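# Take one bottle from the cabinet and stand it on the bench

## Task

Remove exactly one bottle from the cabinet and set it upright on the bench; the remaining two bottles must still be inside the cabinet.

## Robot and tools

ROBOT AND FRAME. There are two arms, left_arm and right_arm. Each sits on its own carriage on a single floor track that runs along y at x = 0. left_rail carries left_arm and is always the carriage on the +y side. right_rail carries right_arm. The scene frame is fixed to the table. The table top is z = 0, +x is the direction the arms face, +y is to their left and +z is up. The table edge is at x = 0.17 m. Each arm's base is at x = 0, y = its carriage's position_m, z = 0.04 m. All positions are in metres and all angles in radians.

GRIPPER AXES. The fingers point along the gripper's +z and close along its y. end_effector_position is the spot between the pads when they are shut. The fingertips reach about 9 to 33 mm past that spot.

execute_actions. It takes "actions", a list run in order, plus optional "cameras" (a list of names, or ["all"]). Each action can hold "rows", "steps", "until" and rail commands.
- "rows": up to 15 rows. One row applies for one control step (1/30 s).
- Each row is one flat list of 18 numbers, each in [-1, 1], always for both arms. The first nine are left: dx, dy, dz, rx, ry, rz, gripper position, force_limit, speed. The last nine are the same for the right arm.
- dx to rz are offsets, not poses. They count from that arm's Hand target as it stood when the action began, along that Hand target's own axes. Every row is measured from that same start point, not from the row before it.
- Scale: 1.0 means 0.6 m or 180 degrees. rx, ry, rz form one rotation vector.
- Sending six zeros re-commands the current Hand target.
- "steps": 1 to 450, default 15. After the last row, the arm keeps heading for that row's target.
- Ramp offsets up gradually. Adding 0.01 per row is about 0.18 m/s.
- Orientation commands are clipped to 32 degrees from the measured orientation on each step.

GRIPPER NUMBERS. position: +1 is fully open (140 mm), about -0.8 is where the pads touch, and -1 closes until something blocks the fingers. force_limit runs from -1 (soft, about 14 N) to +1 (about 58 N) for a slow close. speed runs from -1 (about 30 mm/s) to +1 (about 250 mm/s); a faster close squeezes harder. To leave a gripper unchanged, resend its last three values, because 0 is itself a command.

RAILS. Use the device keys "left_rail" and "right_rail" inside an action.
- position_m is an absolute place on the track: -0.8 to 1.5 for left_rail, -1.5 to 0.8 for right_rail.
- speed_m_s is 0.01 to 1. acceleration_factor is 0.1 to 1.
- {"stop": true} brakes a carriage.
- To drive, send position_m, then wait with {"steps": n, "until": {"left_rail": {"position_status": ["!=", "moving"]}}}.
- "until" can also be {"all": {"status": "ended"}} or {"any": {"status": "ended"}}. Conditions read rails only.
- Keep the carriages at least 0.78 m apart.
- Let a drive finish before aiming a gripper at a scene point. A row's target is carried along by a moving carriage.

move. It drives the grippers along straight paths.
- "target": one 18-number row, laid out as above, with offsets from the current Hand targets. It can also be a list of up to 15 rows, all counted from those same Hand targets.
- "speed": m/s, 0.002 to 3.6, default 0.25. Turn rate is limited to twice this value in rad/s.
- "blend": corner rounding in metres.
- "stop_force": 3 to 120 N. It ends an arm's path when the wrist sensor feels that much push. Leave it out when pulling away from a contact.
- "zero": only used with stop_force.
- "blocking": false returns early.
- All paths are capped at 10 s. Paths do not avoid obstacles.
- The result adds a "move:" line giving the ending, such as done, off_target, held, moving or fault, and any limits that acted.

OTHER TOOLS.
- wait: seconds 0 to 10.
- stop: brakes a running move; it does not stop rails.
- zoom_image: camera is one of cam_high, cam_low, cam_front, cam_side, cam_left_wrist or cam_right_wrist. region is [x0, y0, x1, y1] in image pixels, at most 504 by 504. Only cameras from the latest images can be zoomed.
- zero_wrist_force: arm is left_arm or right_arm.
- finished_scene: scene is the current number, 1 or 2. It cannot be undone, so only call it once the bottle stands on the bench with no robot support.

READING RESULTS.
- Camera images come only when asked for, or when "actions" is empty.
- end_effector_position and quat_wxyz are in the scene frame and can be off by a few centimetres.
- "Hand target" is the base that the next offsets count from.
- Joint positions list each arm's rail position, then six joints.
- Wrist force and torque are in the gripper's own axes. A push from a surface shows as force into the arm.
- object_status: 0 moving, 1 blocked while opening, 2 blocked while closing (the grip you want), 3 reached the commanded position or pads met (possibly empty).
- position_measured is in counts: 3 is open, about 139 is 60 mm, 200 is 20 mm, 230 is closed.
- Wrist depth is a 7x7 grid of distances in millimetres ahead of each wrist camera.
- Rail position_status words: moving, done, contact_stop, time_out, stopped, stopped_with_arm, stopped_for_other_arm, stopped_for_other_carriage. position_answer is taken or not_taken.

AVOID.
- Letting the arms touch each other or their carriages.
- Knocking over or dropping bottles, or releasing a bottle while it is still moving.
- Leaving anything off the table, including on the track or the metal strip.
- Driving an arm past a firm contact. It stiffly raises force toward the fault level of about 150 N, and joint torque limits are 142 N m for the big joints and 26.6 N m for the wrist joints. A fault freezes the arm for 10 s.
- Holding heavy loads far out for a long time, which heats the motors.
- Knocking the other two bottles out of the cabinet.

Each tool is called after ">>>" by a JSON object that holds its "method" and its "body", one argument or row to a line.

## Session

>>> {"method": "execute_actions", "body": {
  "actions": [],
  "cameras": ["all"]
}}

Scene clock: 0.00 s.
left_arm: end_effector_position=(+0.3456, +1.0044, +0.5800) position_measured=3 object_status=3 end_effector_quat_wxyz=(+0.000, +0.000, +1.000, +0.000) | right_arm: end_effector_position=(+0.3456, -1.0985, +0.5800) position_measured=3 object_status=3 end_effector_quat_wxyz=(+0.000, +0.000, +1.000, +0.000)
Joint positions: left_arm=[0.977 -0.316 -1.725 0.971 -0.816 -1.571 -0.316] | right_arm=[-1.126 -0.316 -1.725 0.971 -0.816 -1.571 -0.316]
Joint velocities: within noise
Joint torques (N m): no reading
Wrist force (N): no reading
Wrist torque (N m): no reading
Wrist force, peak (N): no reading
Wrist depth (mm): cam_left_wrist=[- 663 642 650 - - 659 / - - - - - 679 - / - 740 - 733 - - - / - 122 - - - - 133 / - 115 - - - - 118 / - - - 866 905 876 873 / - 2031 2069 2456 1910 2108 -] | cam_right_wrist=[- - - - - - 636 / - - - 675 679 - 587 / - - - - 709 - - / - 129 - 753 - 748 123 / - 119 - - - - 117 / - 850 - 917 - - - / - 1985 1718 - - - 1813]
Hand target: left_arm +0.3456, +1.0044, +0.5800; +0.000, +0.000, +1.000, +0.000 | right_arm +0.3456, -1.0985, +0.5800; +0.000, +0.000, +1.000, +0.000
Tool commands: left_gripper/position=+1.0 left_gripper/force_limit=+1.0 left_gripper/speed=+1.0 right_gripper/position=+1.0 right_gripper/force_limit=+1.0 right_gripper/speed=+1.0
left_rail: position_m=0.977 position_status=done
right_rail: position_m=-1.126 position_status=done
camera_calibration:
cam_left_wrist: T_world_to_cam=[[-0.0262533, 0.999464, -0.019566, -0.972651], [0.950189, 0.0310302, 0.310126, -0.532192], [0.310567, -0.0104496, -0.950494, 0.599379], [0, 0, 0, 1]] pos_world=[0.294, 0.994907, 0.715721]
cam_right_wrist: T_world_to_cam=[[0.0442635, 0.998819, 0.0200535, 1.08098], [0.929776, -0.0485302, 0.364913, -0.585849], [0.365455, 0.00249296, -0.930826, 0.557103], [0, 0, 0, 1]] pos_world=[0.293264, -1.10952, 0.710672]

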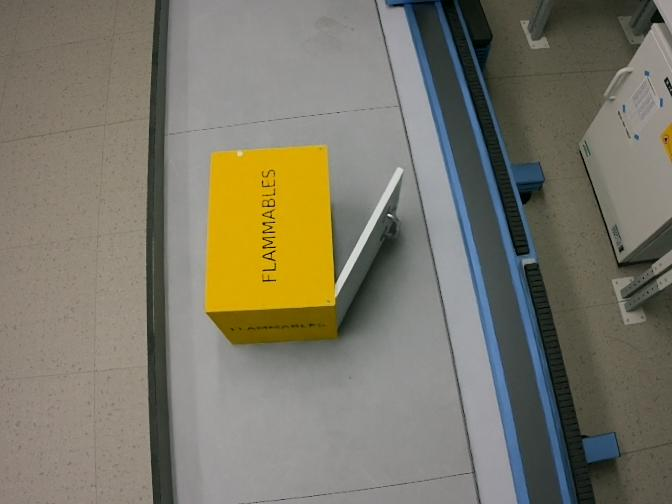

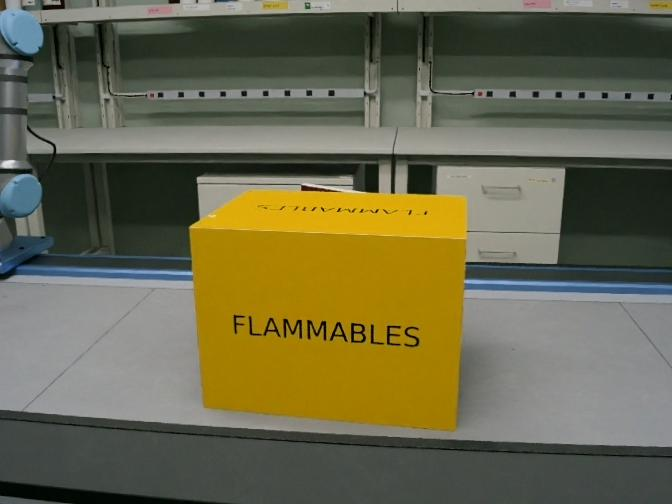

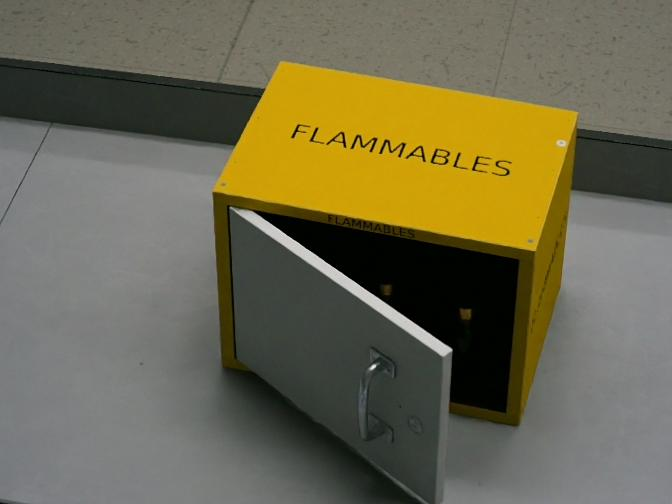

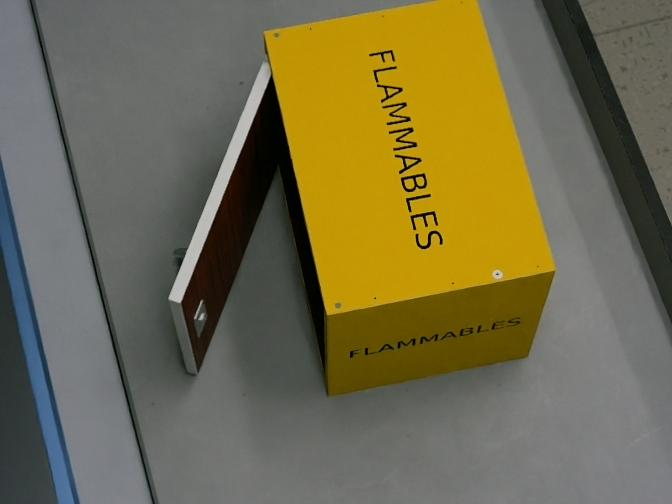

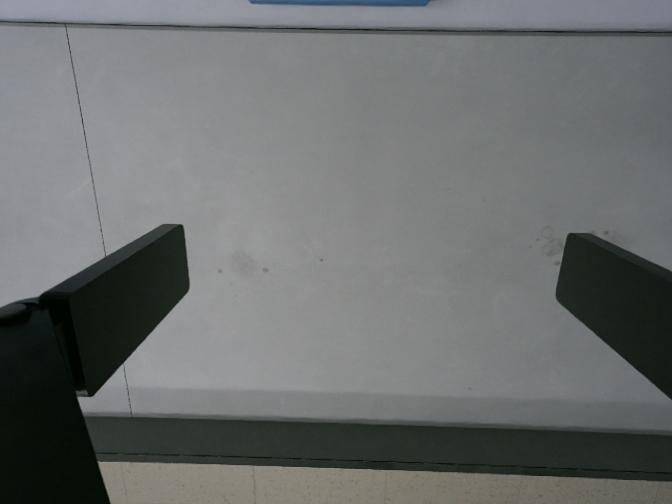

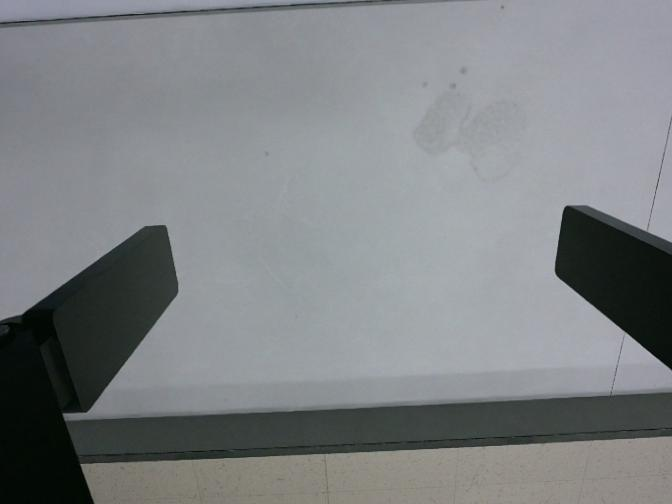

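>>> {"method": "zoom_image", "body": {
  "camera": "cam_high",
  "region": [180, 120, 430, 370]
}}

>>> {"method": "zoom_image", "body": {
  "camera": "cam_front",
  "region": [200, 160, 560, 504]
}}

>>> {"method": "zoom_image", "body": {
  "camera": "cam_side",
  "region": [150, 0, 560, 410]
}}

Scaled by 2.016 from the camera's 672x504 image, which has a finer 960x720 frame.

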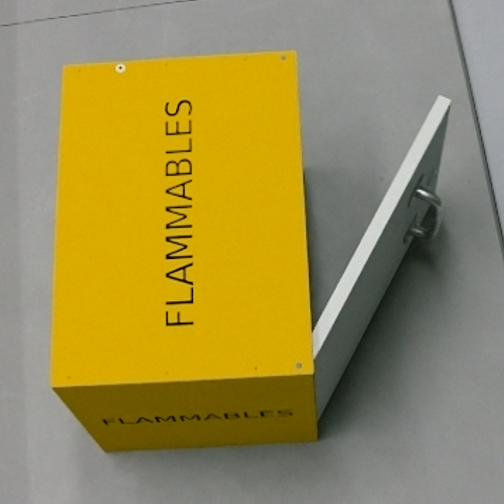

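Scaled by 1.400 from the camera's 672x504 image, which has a finer 960x720 frame.

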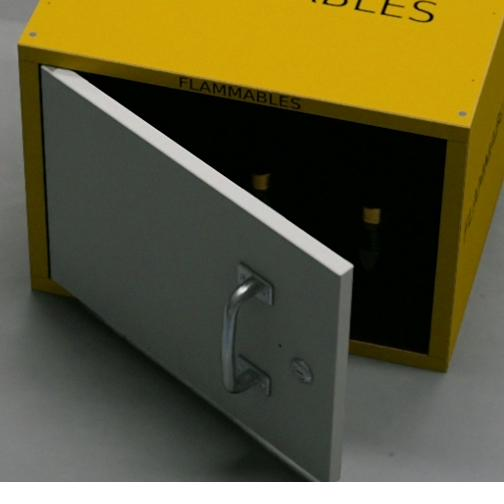

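Scaled by 1.229 from the camera's 672x504 image, which has a finer 960x720 frame.

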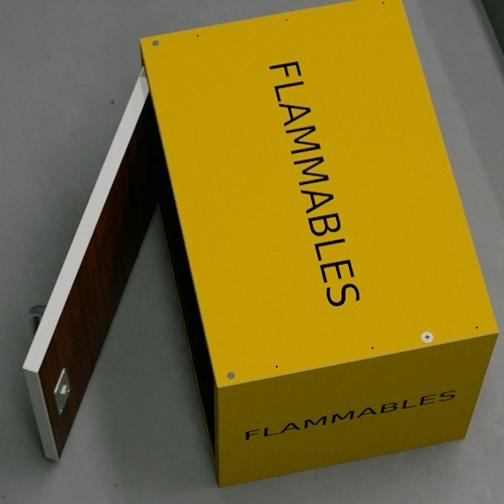

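>>> {"method": "execute_actions", "body": {
  "actions": [
    {"left_rail": {"position_m": 0.5}, "right_rail": {"position_m": -0.4}, "rows": [[0,0,0,0,0,0,-0.8,-0.5,0,0,0,0,0,0,0,-0.8,-0.5,0]], "steps": 150, "until": {"all": {"status": "ended"}}}
  ]
}}

>>> {"method": "move", "body": {
  "target": [0,0,0,0,0,0,-0.8,-0.5,0,0.075,0.4533,0.1333,0,0,0,-0.8,-0.5,0],
  "speed": 0.25,
  "cameras": ["cam_high","cam_front","cam_side","cam_right_wrist"]
}}

Scene clock: 29.10 s.
left_arm: end_effector_position=(+0.3456, +0.5272, +0.5800) position_measured=229 object_status=3 end_effector_quat_wxyz=(+0.000, +0.000, +1.000, +0.000) | right_arm: end_effector_position=(+0.3456, -0.3728, +0.5800) position_measured=229 object_status=3 end_effector_quat_wxyz=(+0.000, +0.000, +1.000, +0.000)
Joint positions: left_arm=[0.5 -0.316 -1.725 0.971 -0.816 -1.571 -0.316] | right_arm=[-0.4 -0.316 -1.725 0.971 -0.816 -1.571 -0.316]
Joint torques (N m): left_arm=[0.57 -12.62 -19.56 -2.72 0.41 -0.06] | right_arm=[-0.09 -11.62 -21.52 -2.98 -0.11 0.12]
Wrist force (N): left_arm=[-0.1 -0.1 0.2] | right_arm=[-0.4 0.4 -0.1]
Wrist torque (N m): left_arm=[-0.02 0.02 0.00] | right_arm=[0.08 0.09 0.00]
Wrist force, peak (N): left_arm=[-0.1 -2.0 0.0] | right_arm=[-0.1 2.3 -0.1]
Wrist depth (mm): cam_left_wrist=[- 677 663 640 - 635 653 / 701 - 703 - 688 - - / 619 - - 712 709 - 712 / - 869 - - - - - / - - - 88 - 95 807 / - - - - - - - / - - - - - - -] | cam_right_wrist=[- - - - - - 636 / - 692 - - - - - / - - 715 - - 700 726 / - - - 121 - - 445 / - - - 91 - - - / - - - - - - - / - - - - - - -]
Hand target: left_arm +0.3456, +0.5272, +0.5800; +0.000, +0.000, +1.000, +0.000 | right_arm +0.3456, -0.3728, +0.5800; +0.000, +0.000, +1.000, +0.000
Off the commanded pose: left_arm 0.000 m, 0 deg | right_arm 0.000 m, 0 deg.
left_rail: position_m=0.500 position_status=done
right_rail: position_m=-0.400 position_status=done

Scene clock: 31.00 s.
left_arm: end_effector_position=(+0.3456, +0.5272, +0.5800) position_measured=229 object_status=3 end_effector_quat_wxyz=(+0.000, +0.000, +1.000, +0.000) | right_arm: end_effector_position=(+0.3006, -0.1008, +0.5000) position_measured=229 object_status=3 end_effector_quat_wxyz=(+0.000, +0.000, +1.000, +0.000)
Joint positions: left_arm=[0.5 -0.316 -1.725 0.971 -0.816 -1.571 -0.316] | right_arm=[-0.4 0.463 -1.671 1.177 -1.077 -1.571 0.463]
Joint torques (N m): left_arm=[-1.05 -12.38 -20.52 -2.83 0.32 -0.04] | right_arm=[10.19 -9.41 -35.24 -5.94 -1.87 2.32]
Wrist force (N): left_arm=[0.1 -0.4 -0.1] | right_arm=[0.1 0.2 -0.2]
Wrist torque (N m): left_arm=[-0.08 -0.02 0.00] | right_arm=[0.04 -0.08 -0.05]
Wrist force, peak (N): left_arm=[0.1 -0.4 -0.1] | right_arm=[0.5 1.9 0.3]
Wrist depth (mm): cam_left_wrist=[667 - 648 648 - 617 - / - - - 707 - - - / - - - - 709 - - / - - 779 136 763 705 - / - - - 88 - 91 - / - - - - - - - / - - - - - - -] | cam_right_wrist=[556 560 587 538 566 566 564 / - - - 376 - - - / - 629 - - 587 574 - / - - 647 121 388 385 - / 700 694 - 91 - - 709 / - - - - - - - / - - - - - - -]
Hand target: left_arm +0.3456, +0.5272, +0.5800; +0.000, +0.000, +1.000, +0.000 | right_arm +0.3006, -0.1008, +0.5000; +0.000, +0.000, +1.000, +0.000
Off the commanded pose: left_arm 0.000 m, 0 deg | right_arm 0.000 m, 0 deg.
left_rail: position_m=0.500 position_status=done
right_rail: position_m=-0.400 position_status=done
move: done
camera_calibration:
cam_right_wrist: T_world_to_cam=[[0.0442644, 0.998819, 0.0200538, 0.0881532], [0.929776, -0.0485312, 0.364913, -0.466439], [0.365455, 0.00249294, -0.930826, 0.496688], [0, 0, 0, 1]] pos_world=[0.248264, -0.111924, 0.630772]
Images, in order (width x height): cam_high 672x504, cam_front 672x504, cam_side 672x504, cam_right_wrist 672x504.

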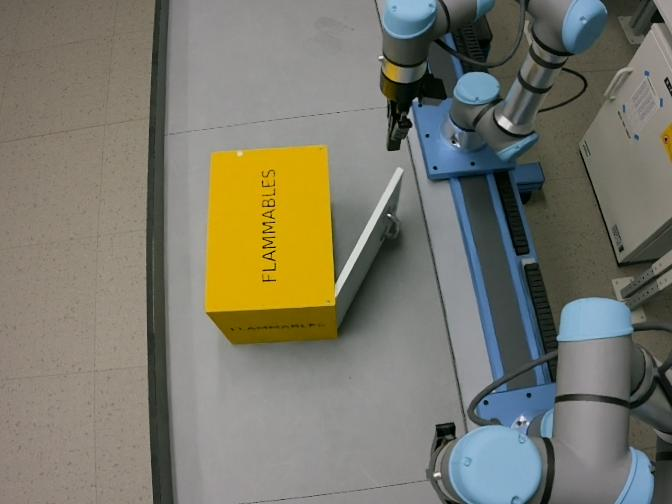

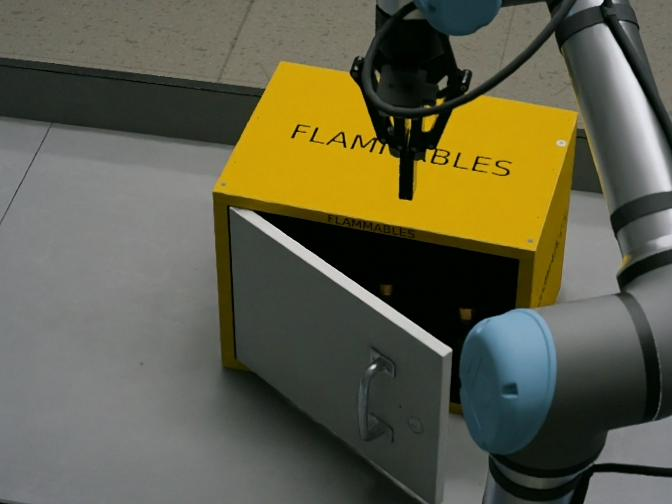

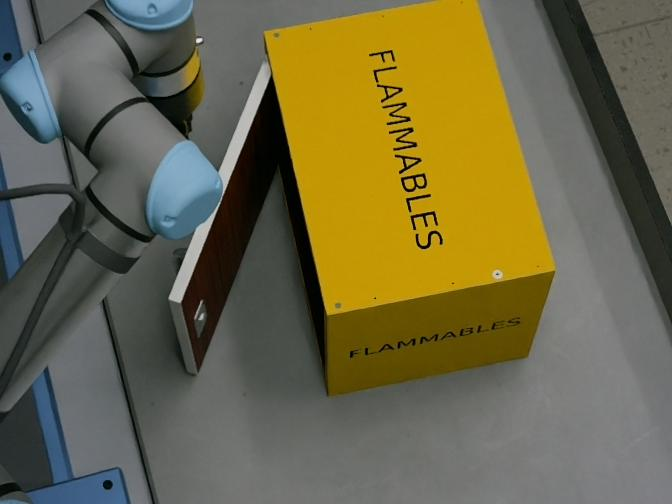

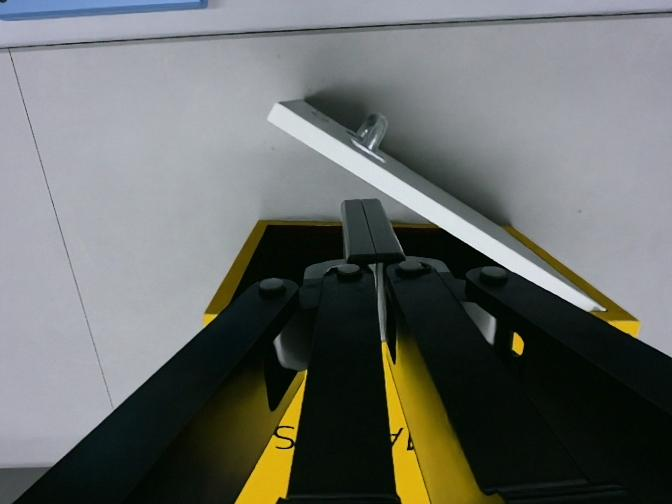

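>>> {"method": "move", "body": {
  "target": [
    [0,0,0,0,0,0,-0.8,-0.5,0,-0.1023,-0.0237,0.25,0,0,0,-0.8,-0.5,0],
    [0,0,0,0,0,0,-0.8,-0.5,0,-0.1053,-0.027,0.4333,0,0,0,-0.8,-0.5,0],
    [0,0,0,0,0,0,-0.8,-0.5,0,-0.0402,0.0123,0.4333,0,0,0,-0.8,-0.5,0],
    [0,0,0,0,0,0,-0.8,-0.5,0,0.0552,0.082,0.4333,0,0,0,-0.8,-0.5,0],
    [0,0,0,0,0,0,-0.8,-0.5,0,0.1293,0.1742,0.4333,0,0,0,-0.8,-0.5,0],
    [0,0,0,0,0,0,-0.8,-0.5,0,0.1772,0.2823,0.4333,0,0,0,-0.8,-0.5,0],
    [0,0,0,0,0,0,-0.8,-0.5,0,0.1953,0.399,0.4333,0,0,0,-0.8,-0.5,0]
  ],
  "speed": [0.22,0.18,0.1,0.13,0.13,0.13,0.13],
  "blend": [0.03,0.01,0.02,0.03,0.03,0.03,0],
  "stop_force": 30,
  "cameras": ["cam_high","cam_front","cam_right_wrist"]
}}

Scene clock: 55.57 s.
left_arm: end_effector_position=(+0.3456, +0.5272, +0.5800) position_measured=229 object_status=3 end_effector_quat_wxyz=(+0.000, +0.000, +1.000, +0.000) | right_arm: end_effector_position=(+0.1834, +0.1386, +0.2400) position_measured=229 object_status=3 end_effector_quat_wxyz=(+0.000, +0.000, +1.000, +0.000)
Joint positions: left_arm=[0.5 -0.316 -1.725 0.971 -0.816 -1.571 -0.316] | right_arm=[-0.4 1.006 -1.411 1.593 -1.753 -1.571 1.006]
Joint torques (N m): left_arm=[-1.57 -10.93 -20.02 -3.03 0.21 -0.12] | right_arm=[12.3 -21.69 -35.54 0.05 -1.35 2.36]
Wrist force (N): left_arm=[0.1 -0.1 0.0] | right_arm=[-1.2 -1.7 -2.9]
Wrist torque (N m): left_arm=[-0.02 -0.02 0.00] | right_arm=[-0.17 0.02 -0.07]
Wrist force, peak (N): left_arm=[-0.5 -0.2 0.1] | right_arm=[-5.6 1.7 -12.6]
Wrist depth (mm): cam_left_wrist=[- - 653 667 675 628 635 / - - - - - - - / - - - - - - - / - - - 136 765 - - / - 675 - 88 - 92 787 / - - - - - - - / - - - - - - -] | cam_right_wrist=[340 342 343 343 276 107 300 / 360 360 363 358 183 112 354 / - - - - 179 107 371 / - - 387 121 149 101 395 / - - - 91 - - - / - - - - - - - / - - - - - - -]
Hand target: left_arm +0.3456, +0.5272, +0.5800; +0.000, +0.000, +1.000, +0.000 | right_arm +0.1834, +0.1386, +0.2400; +0.000, +0.000, +1.000, +0.000
Off the commanded pose: left_arm 0.000 m, 0 deg | right_arm 0.000 m, 0 deg.
left_rail: position_m=0.500 position_status=done
right_rail: position_m=-0.400 position_status=done
move: done
camera_calibration:
cam_right_wrist: T_world_to_cam=[[0.0442635, 0.998819, 0.0200535, -0.140662], [0.929776, -0.0485302, 0.364913, -0.250968], [0.365455, 0.00249296, -0.930826, 0.296908], [0, 0, 0, 1]] pos_world=[0.131064, 0.127576, 0.370772]
Images, in order (width x height): cam_high 672x504, cam_front 672x504, cam_right_wrist 672x504.

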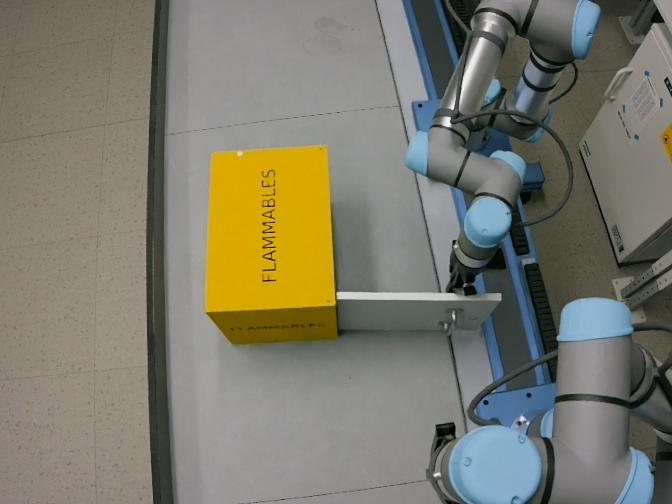

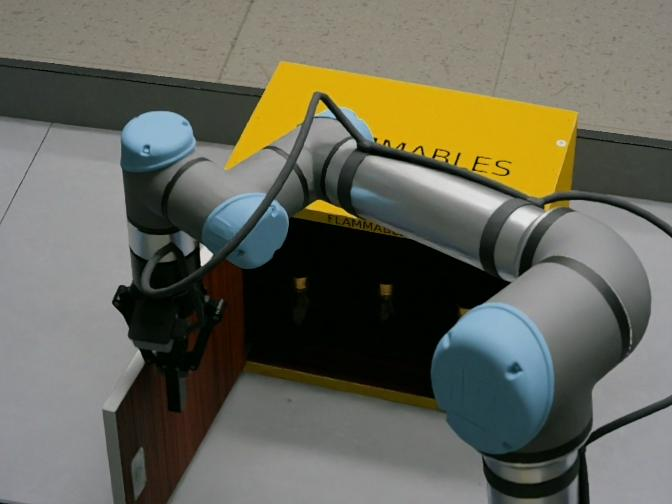

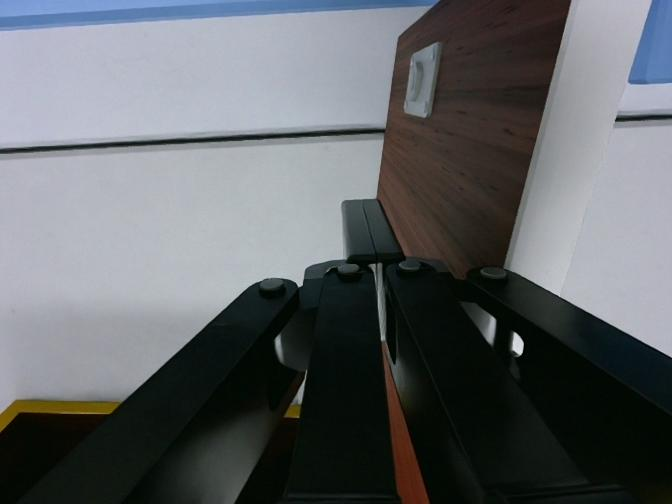

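>>> {"method": "move", "body": {
  "target": [0,0,0,0,0,0,-0.8,-0.5,0,-0.1943,-0.231,-0.1,0,0,0,-0.8,-0.5,0],
  "speed": 0.25
}}

>>> {"method": "move", "body": {
  "target": [0,0,0,0,0,0,-0.8,-0.5,0,-0.1173,-0.053,0.2917,0.01222,-0.33317,0.02116,0.0,-0.2,-0.3],
  "speed": 0.3,
  "cameras": ["cam_high","cam_front","cam_right_wrist"]
}}

Scene clock: 68.50 s.
left_arm: end_effector_position=(+0.3456, +0.5272, +0.5800) position_measured=229 object_status=3 end_effector_quat_wxyz=(+0.000, +0.000, +1.000, +0.000) | right_arm: end_effector_position=(+0.2999, +0.0001, +0.3000) position_measured=229 object_status=3 end_effector_quat_wxyz=(+0.000, +0.000, +1.000, +0.000)
Joint positions: left_arm=[0.5 -0.316 -1.725 0.971 -0.816 -1.571 -0.316] | right_arm=[-0.4 0.658 -1.593 1.635 -1.612 -1.571 0.658]
Joint torques (N m): left_arm=[-1.03 -11.9 -20.79 -2.92 0.39 0.13] | right_arm=[-11.46 -34.85 -36.7 0.06 1.86 -1.65]
Wrist force (N): left_arm=[0.0 0.1 0.1] | right_arm=[0.2 -0.2 0.1]
Wrist torque (N m): left_arm=[0.01 0.00 0.00] | right_arm=[-0.08 -0.07 0.14]
Wrist force, peak (N): left_arm=[-0.2 0.4 0.1] | right_arm=[-1.4 -1.6 -3.5]
Wrist depth (mm): cam_left_wrist=[455 690 665 659 663 - 657 / 532 - - 683 - - - / - - - - - - - / - - - 135 - - 721 / 574 - - 88 - 91 816 / - - - - - - - / - - - - - - -] | cam_right_wrist=[- - - - 367 341 240 / - - - 403 - 316 233 / 435 - - - - 330 228 / - 459 453 121 - 326 226 / 471 417 - 91 - - 212 / - - - - - - - / - - - - - - -]
Hand target: left_arm +0.3456, +0.5272, +0.5800; +0.000, +0.000, +1.000, +0.000 | right_arm +0.3000, +0.0000, +0.3000; +0.000, +0.000, +1.000, +0.000
Off the commanded pose: left_arm 0.000 m, 0 deg | right_arm 0.000 m, 0 deg.
left_rail: position_m=0.500 position_status=done
right_rail: position_m=-0.400 position_status=done
move: done

Scene clock: 71.27 s.
left_arm: end_effector_position=(+0.3456, +0.5272, +0.5800) position_measured=229 object_status=3 end_effector_quat_wxyz=(+0.000, +0.000, +1.000, +0.000) | right_arm: end_effector_position=(+0.3704, -0.0318, +0.1250) position_measured=129 object_status=3 end_effector_quat_wxyz=(+0.500, +0.032, +0.865, -0.018)
Joint positions: left_arm=[0.5 -0.316 -1.725 0.971 -0.816 -1.571 -0.316] | right_arm=[-0.4 0.976 -1.135 2.386 -3.533 -2.42 0.716]
Joint torques (N m): left_arm=[-1.44 -12.88 -20.42 -2.93 0.27 -0.29] | right_arm=[5.98 -20.47 -0.85 -6.43 -3.43 -1.93]
Wrist force (N): left_arm=[-0.1 -0.1 0.0] | right_arm=[-1.1 -0.5 0.5]
Wrist torque (N m): left_arm=[-0.03 0.01 0.00] | right_arm=[-0.18 0.14 -0.08]
Wrist force, peak (N): left_arm=[-0.2 -0.2 0.2] | right_arm=[-1.1 -0.9 0.8]
Wrist depth (mm): cam_left_wrist=[- - 663 657 659 688 655 / - - - - - 712 - / - - - - - 721 - / - - - - - - 771 / - - - 88 - 91 757 / - - - - - - - / - - - - - - -] | cam_right_wrist=[- - - 227 - 209 228 / 248 242 247 252 257 261 249 / 271 322 367 294 383 273 275 / 267 338 139 477 476 122 278 / - 84 94 472 470 113 86 / - - 461 458 456 - - / - - - 389 380 - -]
Hand target: left_arm +0.3456, +0.5272, +0.5800; +0.000, +0.000, +1.000, +0.000 | right_arm +0.3704, -0.0318, +0.1250; +0.500, +0.032, +0.865, -0.018
Off the commanded pose: left_arm 0.000 m, 0 deg | right_arm 0.000 m, 0 deg.
left_rail: position_m=0.500 position_status=done
right_rail: position_m=-0.400 position_status=done
move: done
camera_calibration:
cam_right_wrist: T_world_to_cam=[[0.0780651, 0.995778, 0.0482807, 0.00737211], [0.145088, -0.0592605, 0.987642, -0.178589], [0.986334, -0.0700955, -0.149102, -0.208017], [0, 0, 0, 1]] pos_world=[0.23051, -0.0325053, 0.145011]
Images, in order (width x height): cam_high 672x504, cam_front 672x504, cam_right_wrist 672x504.

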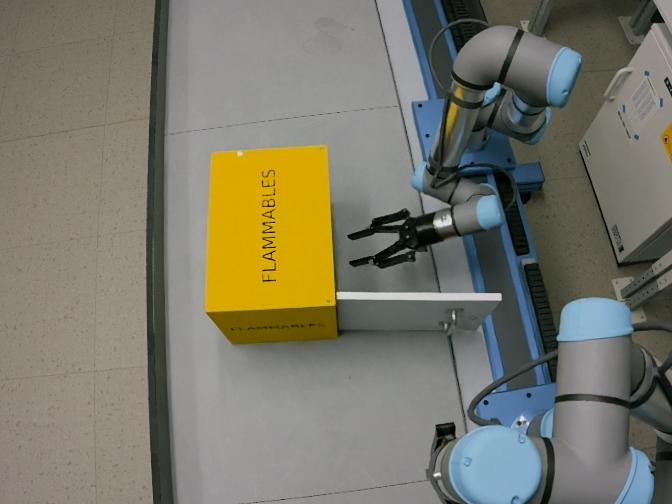

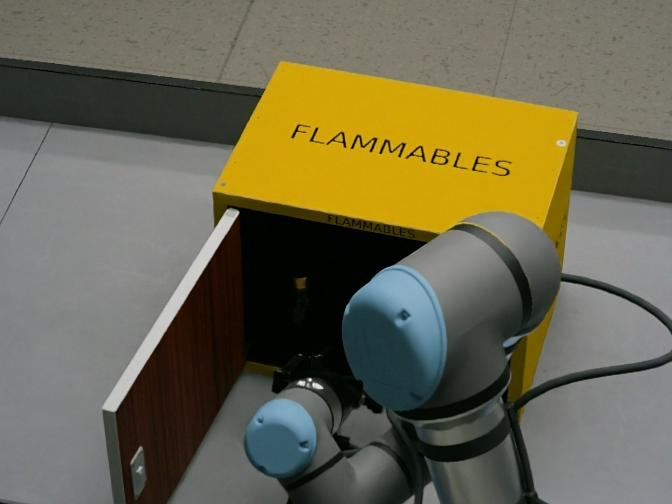

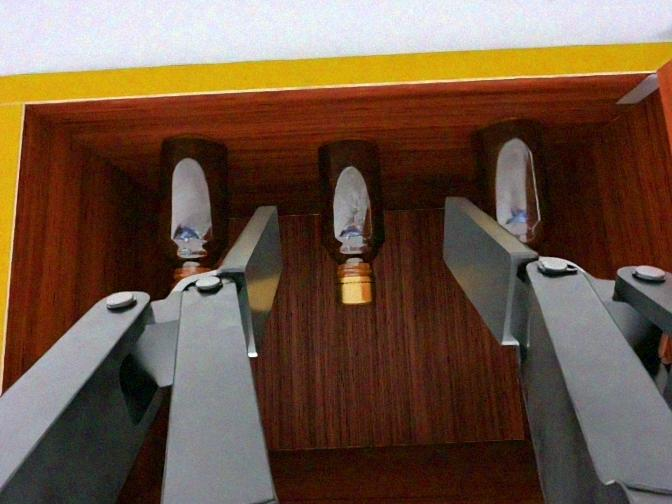

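>>> {"method": "move", "body": {
  "target": [
    [0,0,0,0,0,0,-0.8,-0.5,0,0.015,0,0.1241,0,0,0,0.0,-0.2,-0.3],
    [0,0,0,0,0,0,-0.8,-0.5,0,-0.0474,0,0.2421,0,0,0,0.0,-0.2,-0.3]
  ],
  "speed": [0.15,0.1],
  "blend": [0.02,0],
  "stop_force": 8,
  "cameras": ["cam_right_wrist"]
}}

Scene clock: 80.93 s.
left_arm: end_effector_position=(+0.3456, +0.5272, +0.5800) position_measured=229 object_status=3 end_effector_quat_wxyz=(+0.000, +0.000, +1.000, +0.000) | right_arm: end_effector_position=(+0.5100, -0.0420, +0.0770) position_measured=129 object_status=3 end_effector_quat_wxyz=(+0.500, +0.032, +0.865, -0.018)
Joint positions: left_arm=[0.5 -0.316 -1.725 0.971 -0.816 -1.571 -0.316] | right_arm=[-0.4 0.7 -0.896 2.209 -3.776 -2.221 0.454]
Joint torques (N m): left_arm=[-1.99 -13.85 -19.4 -2.73 0.51 -0.09] | right_arm=[-10.01 -29.06 -20.26 -0.38 0.91 -1.91]
Wrist force (N): left_arm=[-0.1 0.0 -0.1] | right_arm=[-0.8 -0.8 0.8]
Wrist torque (N m): left_arm=[0.00 0.03 0.00] | right_arm=[-0.26 0.11 -0.05]
Wrist force, peak (N): left_arm=[-0.4 -0.2 -0.1] | right_arm=[-1.4 -1.1 1.4]
Wrist depth (mm): cam_left_wrist=[- - 650 681 653 651 651 / - - 673 - 681 667 685 / - - - - - - 750 / - - - 155 158 - 755 / 528 - - 88 - 92 822 / - - - - - - - / - - - - - - -] | cam_right_wrist=[- 114 116 117 114 121 122 / - 149 153 146 151 164 140 / - 224 228 - 221 251 - / - 347 139 137 137 123 - / - 83 94 141 333 113 86 / - - 328 147 324 - - / - - - 319 319 - -]
Hand target: left_arm +0.3456, +0.5272, +0.5800; +0.000, +0.000, +1.000, +0.000 | right_arm +0.5100, -0.0420, +0.0770; +0.500, +0.032, +0.865, -0.018
Off the commanded pose: left_arm 0.000 m, 0 deg | right_arm 0.000 m, 0 deg.
left_rail: position_m=0.500 position_status=done
right_rail: position_m=-0.400 position_status=done
move: done
camera_calibration:
cam_right_wrist: T_world_to_cam=[[0.0779503, 0.995786, 0.0483063, 0.00908043], [0.144883, -0.0592542, 0.987673, -0.151989], [0.986373, -0.0699907, -0.148891, -0.353717], [0, 0, 0, 1]] pos_world=[0.37021, -0.0428051, 0.0970113]
Images, in order (width x height): cam_right_wrist 672x504.

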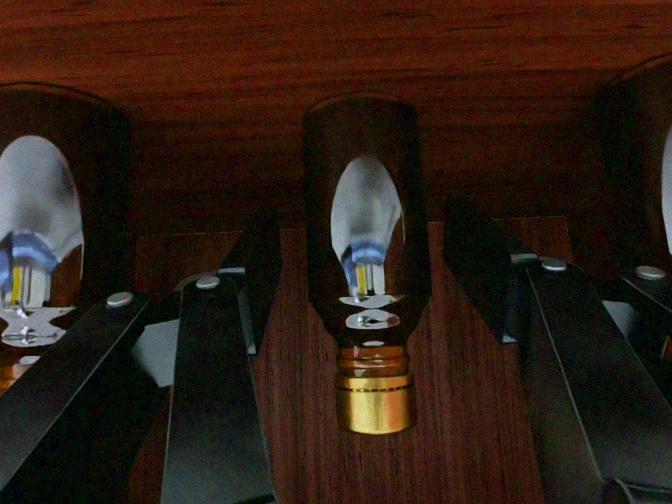

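>>> {"method": "move", "body": {
  "target": [
    [0,0,0,0,0,0,-0.8,-0.5,0,-0.005,-0.003,0.00866,0,0,0,0.0,-0.2,-0.3],
    [0,0,0,0,0,0,-0.8,-0.5,0,-0.005,-0.003,0.00866,0,0,0,-1,-0.2,-1]
  ],
  "speed": 0.05,
  "cameras": ["cam_right_wrist"]
}}

Scene clock: 87.60 s.
left_arm: end_effector_position=(+0.3456, +0.5272, +0.5800) position_measured=229 object_status=3 end_effector_quat_wxyz=(+0.000, +0.000, +1.000, +0.000) | right_arm: end_effector_position=(+0.5159, -0.0442, +0.0770) position_measured=162 object_status=0 end_effector_quat_wxyz=(+0.500, +0.032, +0.865, -0.018)
Joint positions: left_arm=[0.5 -0.316 -1.725 0.971 -0.816 -1.571 -0.316] | right_arm=[-0.4 0.688 -0.893 2.204 -3.78 -2.211 0.444]
Joint torques (N m): left_arm=[-1.85 -13.54 -20.81 -2.76 0.35 -0.16] | right_arm=[-11.75 -30.1 -14.96 -3.4 -1.58 -1.88]
Wrist force (N): left_arm=[0.1 -0.1 0.1] | right_arm=[-4.1 -0.4 -4.4]
Wrist torque (N m): left_arm=[-0.03 -0.01 0.00] | right_arm=[-0.34 0.27 0.00]
Wrist force, peak (N): left_arm=[0.0 -0.5 -0.1] | right_arm=[-4.1 -0.4 -4.4]
Wrist depth (mm): cam_left_wrist=[- 671 669 653 655 - 683 / - - 714 - 675 - - / - - - - - - - / - 773 - - - - - / - 723 - 88 - 91 - / - - - - - - - / - - - - - - -] | cam_right_wrist=[- 114 116 117 114 121 123 / 131 144 154 140 160 164 141 / - 224 227 - 245 251 210 / - 341 323 - 129 339 138 / - 83 82 - - - 92 / - - - 132 133 - - / - - - 314 313 - -]
Hand target: left_arm +0.3456, +0.5272, +0.5800; +0.000, +0.000, +1.000, +0.000 | right_arm +0.5159, -0.0443, +0.0770; +0.500, +0.032, +0.865, -0.018
Off the commanded pose: left_arm 0.000 m, 0 deg | right_arm 0.000 m, 0 deg.
left_rail: position_m=0.500 position_status=done
right_rail: position_m=-0.400 position_status=done
move: done
camera_calibration:
cam_right_wrist: T_world_to_cam=[[0.0778695, 0.995787, 0.0484293, 0.0108295], [0.144879, -0.0593638, 0.987667, -0.152977], [0.98638, -0.0698928, -0.148892, -0.359689], [0, 0, 0, 1]] pos_world=[0.37611, -0.0450048, 0.0970111]
Images, in order (width x height): cam_right_wrist 672x504.

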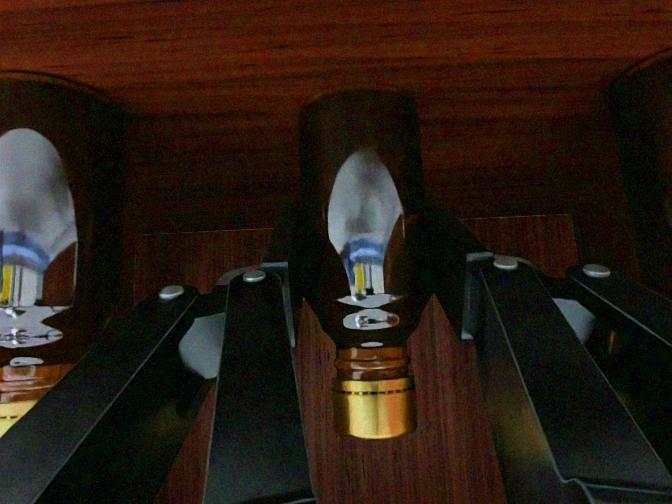

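>>> {"method": "move", "body": {
  "target": [
    [0,0,0,0,0,0,-0.8,-0.5,0,-0.0433,0,-0.025,0,0,0,-1,-0.2,-1],
    [0,0,0,0,0,0,-0.8,-0.5,0,0.0984,0,-0.2704,0,0,0,-1,-0.2,-1]
  ],
  "speed": [0.06,0.13],
  "blend": [0.008,0],
  "cameras": ["cam_right_wrist","cam_front"]
}}

Scene clock: 92.57 s.
left_arm: end_effector_position=(+0.3456, +0.5272, +0.5800) position_measured=229 object_status=3 end_effector_quat_wxyz=(+0.000, +0.000, +1.000, +0.000) | right_arm: end_effector_position=(+0.3464, -0.0318, +0.1070) position_measured=162 object_status=2 end_effector_quat_wxyz=(+0.500, +0.032, +0.865, -0.018)
Joint positions: left_arm=[0.5 -0.316 -1.725 0.971 -0.816 -1.571 -0.316] | right_arm=[-0.4 1.03 -1.096 2.41 -3.548 -2.454 0.78]
Joint torques (N m): left_arm=[-2.31 -14.1 -20.53 -2.78 0.57 -0.42] | right_arm=[9.18 -41.1 -1.27 -0.77 -4.01 2.29]
Wrist force (N): left_arm=[-0.2 0.0 -0.1] | right_arm=[1.6 -0.4 1.5]
Wrist torque (N m): left_arm=[-0.01 0.03 0.00] | right_arm=[-0.17 0.08 -0.27]
Wrist force, peak (N): left_arm=[-0.1 -0.4 0.0] | right_arm=[-4.3 0.5 -4.3]
Wrist depth (mm): cam_left_wrist=[- - 675 655 - 663 - / - - 688 - - 692 - / - - - - 760 - - / 554 - - - 740 - - / 601 - - 88 - 91 - / - - - - - - - / - - - - - - -] | cam_right_wrist=[- 181 186 - - - - / - 254 247 - 251 257 245 / 257 299 289 - 304 290 289 / 266 336 - - 128 283 270 / - 84 82 - - - 92 / - - - 132 - - - / - - - 437 432 - -]
Hand target: left_arm +0.3456, +0.5272, +0.5800; +0.000, +0.000, +1.000, +0.000 | right_arm +0.3463, -0.0318, +0.1070; +0.500, +0.032, +0.865, -0.018
Off the commanded pose: left_arm 0.000 m, 0 deg | right_arm 0.000 m, 0 deg.
left_rail: position_m=0.500 position_status=done
right_rail: position_m=-0.400 position_status=done
move: done
camera_calibration:
cam_right_wrist: T_world_to_cam=[[0.0778538, 0.995793, 0.0483312, 0.0102514], [0.144888, -0.0592648, 0.987672, -0.157299], [0.98638, -0.0698914, -0.148892, -0.187066], [0, 0, 0, 1]] pos_world=[0.20651, -0.0326048, 0.127011]
Images, in order (width x height): cam_front 672x504, cam_right_wrist 672x504.

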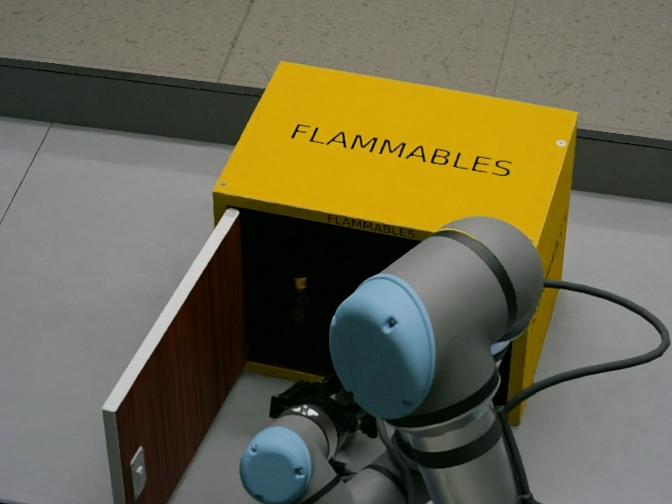

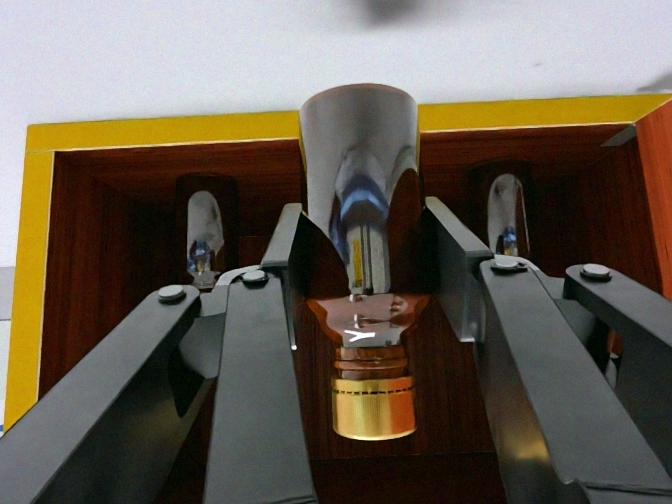

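>>> {"method": "move", "body": {
  "target": [0.3393,-0.4917,0.5917,0.06542,-0.06542,0.49692,-0.8,-0.5,0,0,0,0,0,0,0,-1,-0.2,-1],
  "speed": 0.35,
  "blocking": false
}}

>>> {"method": "execute_actions", "body": {
  "actions": [
    {"right_rail": {"position_m": -0.8, "acceleration_factor": 0.4}, "steps": 150, "until": {"all": {"status": "ended"}}}
  ],
  "cameras": ["cam_high"]
}}

Scene clock: 109.73 s.
left_arm: end_effector_position=(+0.3211, +0.4917, +0.5372) position_measured=229 object_status=3 end_effector_quat_wxyz=(+0.007, +0.097, +0.995, -0.013) end_effector_velocity=(-0.085, -0.120, -0.151) end_effector_angular_velocity=(-0.090, -0.057, -0.659) | right_arm: end_effector_position=(+0.3463, -0.0318, +0.1070) position_measured=162 object_status=2 end_effector_quat_wxyz=(+0.500, +0.032, +0.865, -0.018)
Joint positions: left_arm=[0.5 -0.433 -1.866 1.217 -0.943 -1.591 -0.238] | right_arm=[-0.4 1.03 -1.096 2.41 -3.548 -2.454 0.78]
Joint velocities: left_arm=[0 -0.426 -0.456 0.787 -0.416 -0.062 0.232] | right_arm=[within noise]
Joint torques (N m): left_arm=[-16.52 -19.69 -8.23 -5.3 -2.35 2.56] | right_arm=[11.45 -43.2 -2.36 -0.81 -4.11 2.15]
Wrist force (N): left_arm=[-0.2 0.2 -0.1] | right_arm=[2.1 -0.5 1.8]
Wrist torque (N m): left_arm=[0.04 0.04 -0.06] | right_arm=[-0.18 -0.02 -0.27]
Wrist force, peak (N): left_arm=[-0.8 0.3 -1.0] | right_arm=[2.3 -1.0 1.8]
Wrist depth (mm): cam_left_wrist=[- 638 631 622 596 611 599 / - - - - - - - / - - - - 696 - 628 / 490 - - - - 709 716 / 495 - - 87 - 95 757 / - - - - - - - / - - - - - - -] | cam_right_wrist=[- - - - - - - / - 253 - - 248 250 248 / 256 299 286 - 301 291 289 / 254 335 - 131 129 283 269 / - 84 82 134 131 - 92 / - - - 132 132 - - / - - - 436 432 - -]
Hand target: left_arm +0.3075, +0.4720, +0.5135; +0.019, +0.146, +0.989, -0.019 | right_arm +0.3463, -0.0318, +0.1070; +0.500, +0.032, +0.865, -0.018
Tool commands: left_gripper/position=-0.8 left_gripper/force_limit=-0.5 left_gripper/speed=+0.0 right_gripper/position=-1.0 right_gripper/force_limit=-0.2 right_gripper/speed=-1.0
Off the commanded pose: left_arm 0.444 m, 80 deg | right_arm 0.000 m, 0 deg.
left_rail: position_m=0.500 position_status=done
right_rail: position_m=-0.400 position_status=done
move: running

Scene clock: 111.63 s.
left_arm: end_effector_position=(+0.1510, +0.2520, +0.2444) position_measured=229 object_status=3 end_effector_quat_wxyz=(+0.085, +0.674, +0.728, -0.088) end_effector_velocity=(-0.078, -0.112, -0.135) end_effector_angular_velocity=(-0.087, -0.095, -0.585) | right_arm: end_effector_position=(+0.3463, -0.4317, +0.1070) position_measured=162 object_status=2 end_effector_quat_wxyz=(+0.500, +0.032, +0.865, -0.018) end_effector_velocity=(+0.000, -0.001, +0.000) end_effector_angular_velocity=(+0.000, +0.000, +0.000)
Joint positions: left_arm=[0.5 -1.482 -2.366 2.31 -1.76 -1.587 0.01] | right_arm=[-0.8 1.03 -1.096 2.41 -3.548 -2.454 0.78]
Joint velocities: left_arm=[0 -0.376 0.073 0.368 -0.532 0.033 0.224] | right_arm=[-0.001 0 0 0 0 0 0]
Joint torques (N m): left_arm=[-9.11 19.06 -18.49 -6.45 2.14 2.7] | right_arm=[7.6 -37.92 -10.76 -1.68 -2.38 2.25]
Wrist force (N): left_arm=[-0.5 -0.6 0.9] | right_arm=[2.0 -0.7 1.6]
Wrist torque (N m): left_arm=[-0.09 0.05 0.04] | right_arm=[-0.23 0.01 -0.28]
Wrist force, peak (N): left_arm=[-0.5 -0.6 0.9] | right_arm=[2.2 -1.5 2.0]
Wrist depth (mm): cam_left_wrist=[- - - 345 336 339 - / 1195 - - 378 352 345 360 / - - - 398 - - - / - 466 - 155 158 - - / 1706 - - 88 - 91 - / - - - - - - - / - - - - - - -] | cam_right_wrist=[- - 176 - - 193 - / - 259 - - - 239 - / 313 352 325 138 354 416 288 / - 592 - 133 130 402 291 / - 83 82 131 131 - 92 / - - - 132 132 - - / - - - 3386 - - -]
Hand target: left_arm +0.1424, +0.2327, +0.2256; +0.092, +0.700, +0.702, -0.092 | right_arm +0.3463, -0.4317, +0.1070; +0.500, +0.032, +0.865, -0.018
Tool commands: left_gripper/position=-0.8 left_gripper/force_limit=-0.5 left_gripper/speed=+0.0 right_gripper/position=-1.0 right_gripper/force_limit=-0.2 right_gripper/speed=-1.0
Off the commanded pose: left_arm 0.029 m, 4 deg | right_arm 0.000 m, 0 deg.
left_rail: position_m=0.500 position_status=done
right_rail: position_m=-0.800 position_status=done
earlier move: running
Images, in order (width x height): cam_high 672x504.

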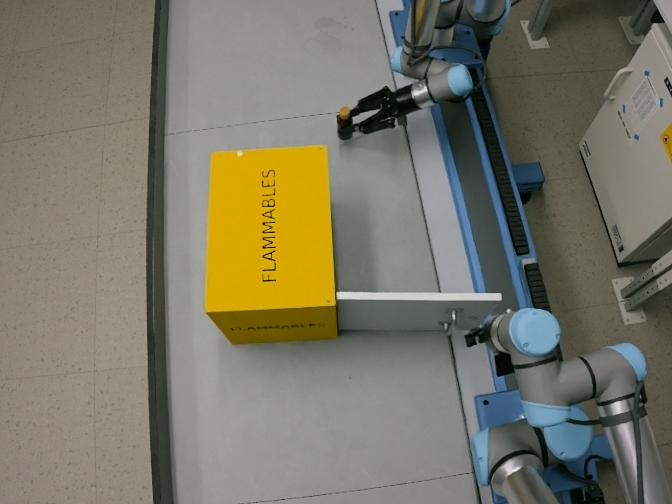

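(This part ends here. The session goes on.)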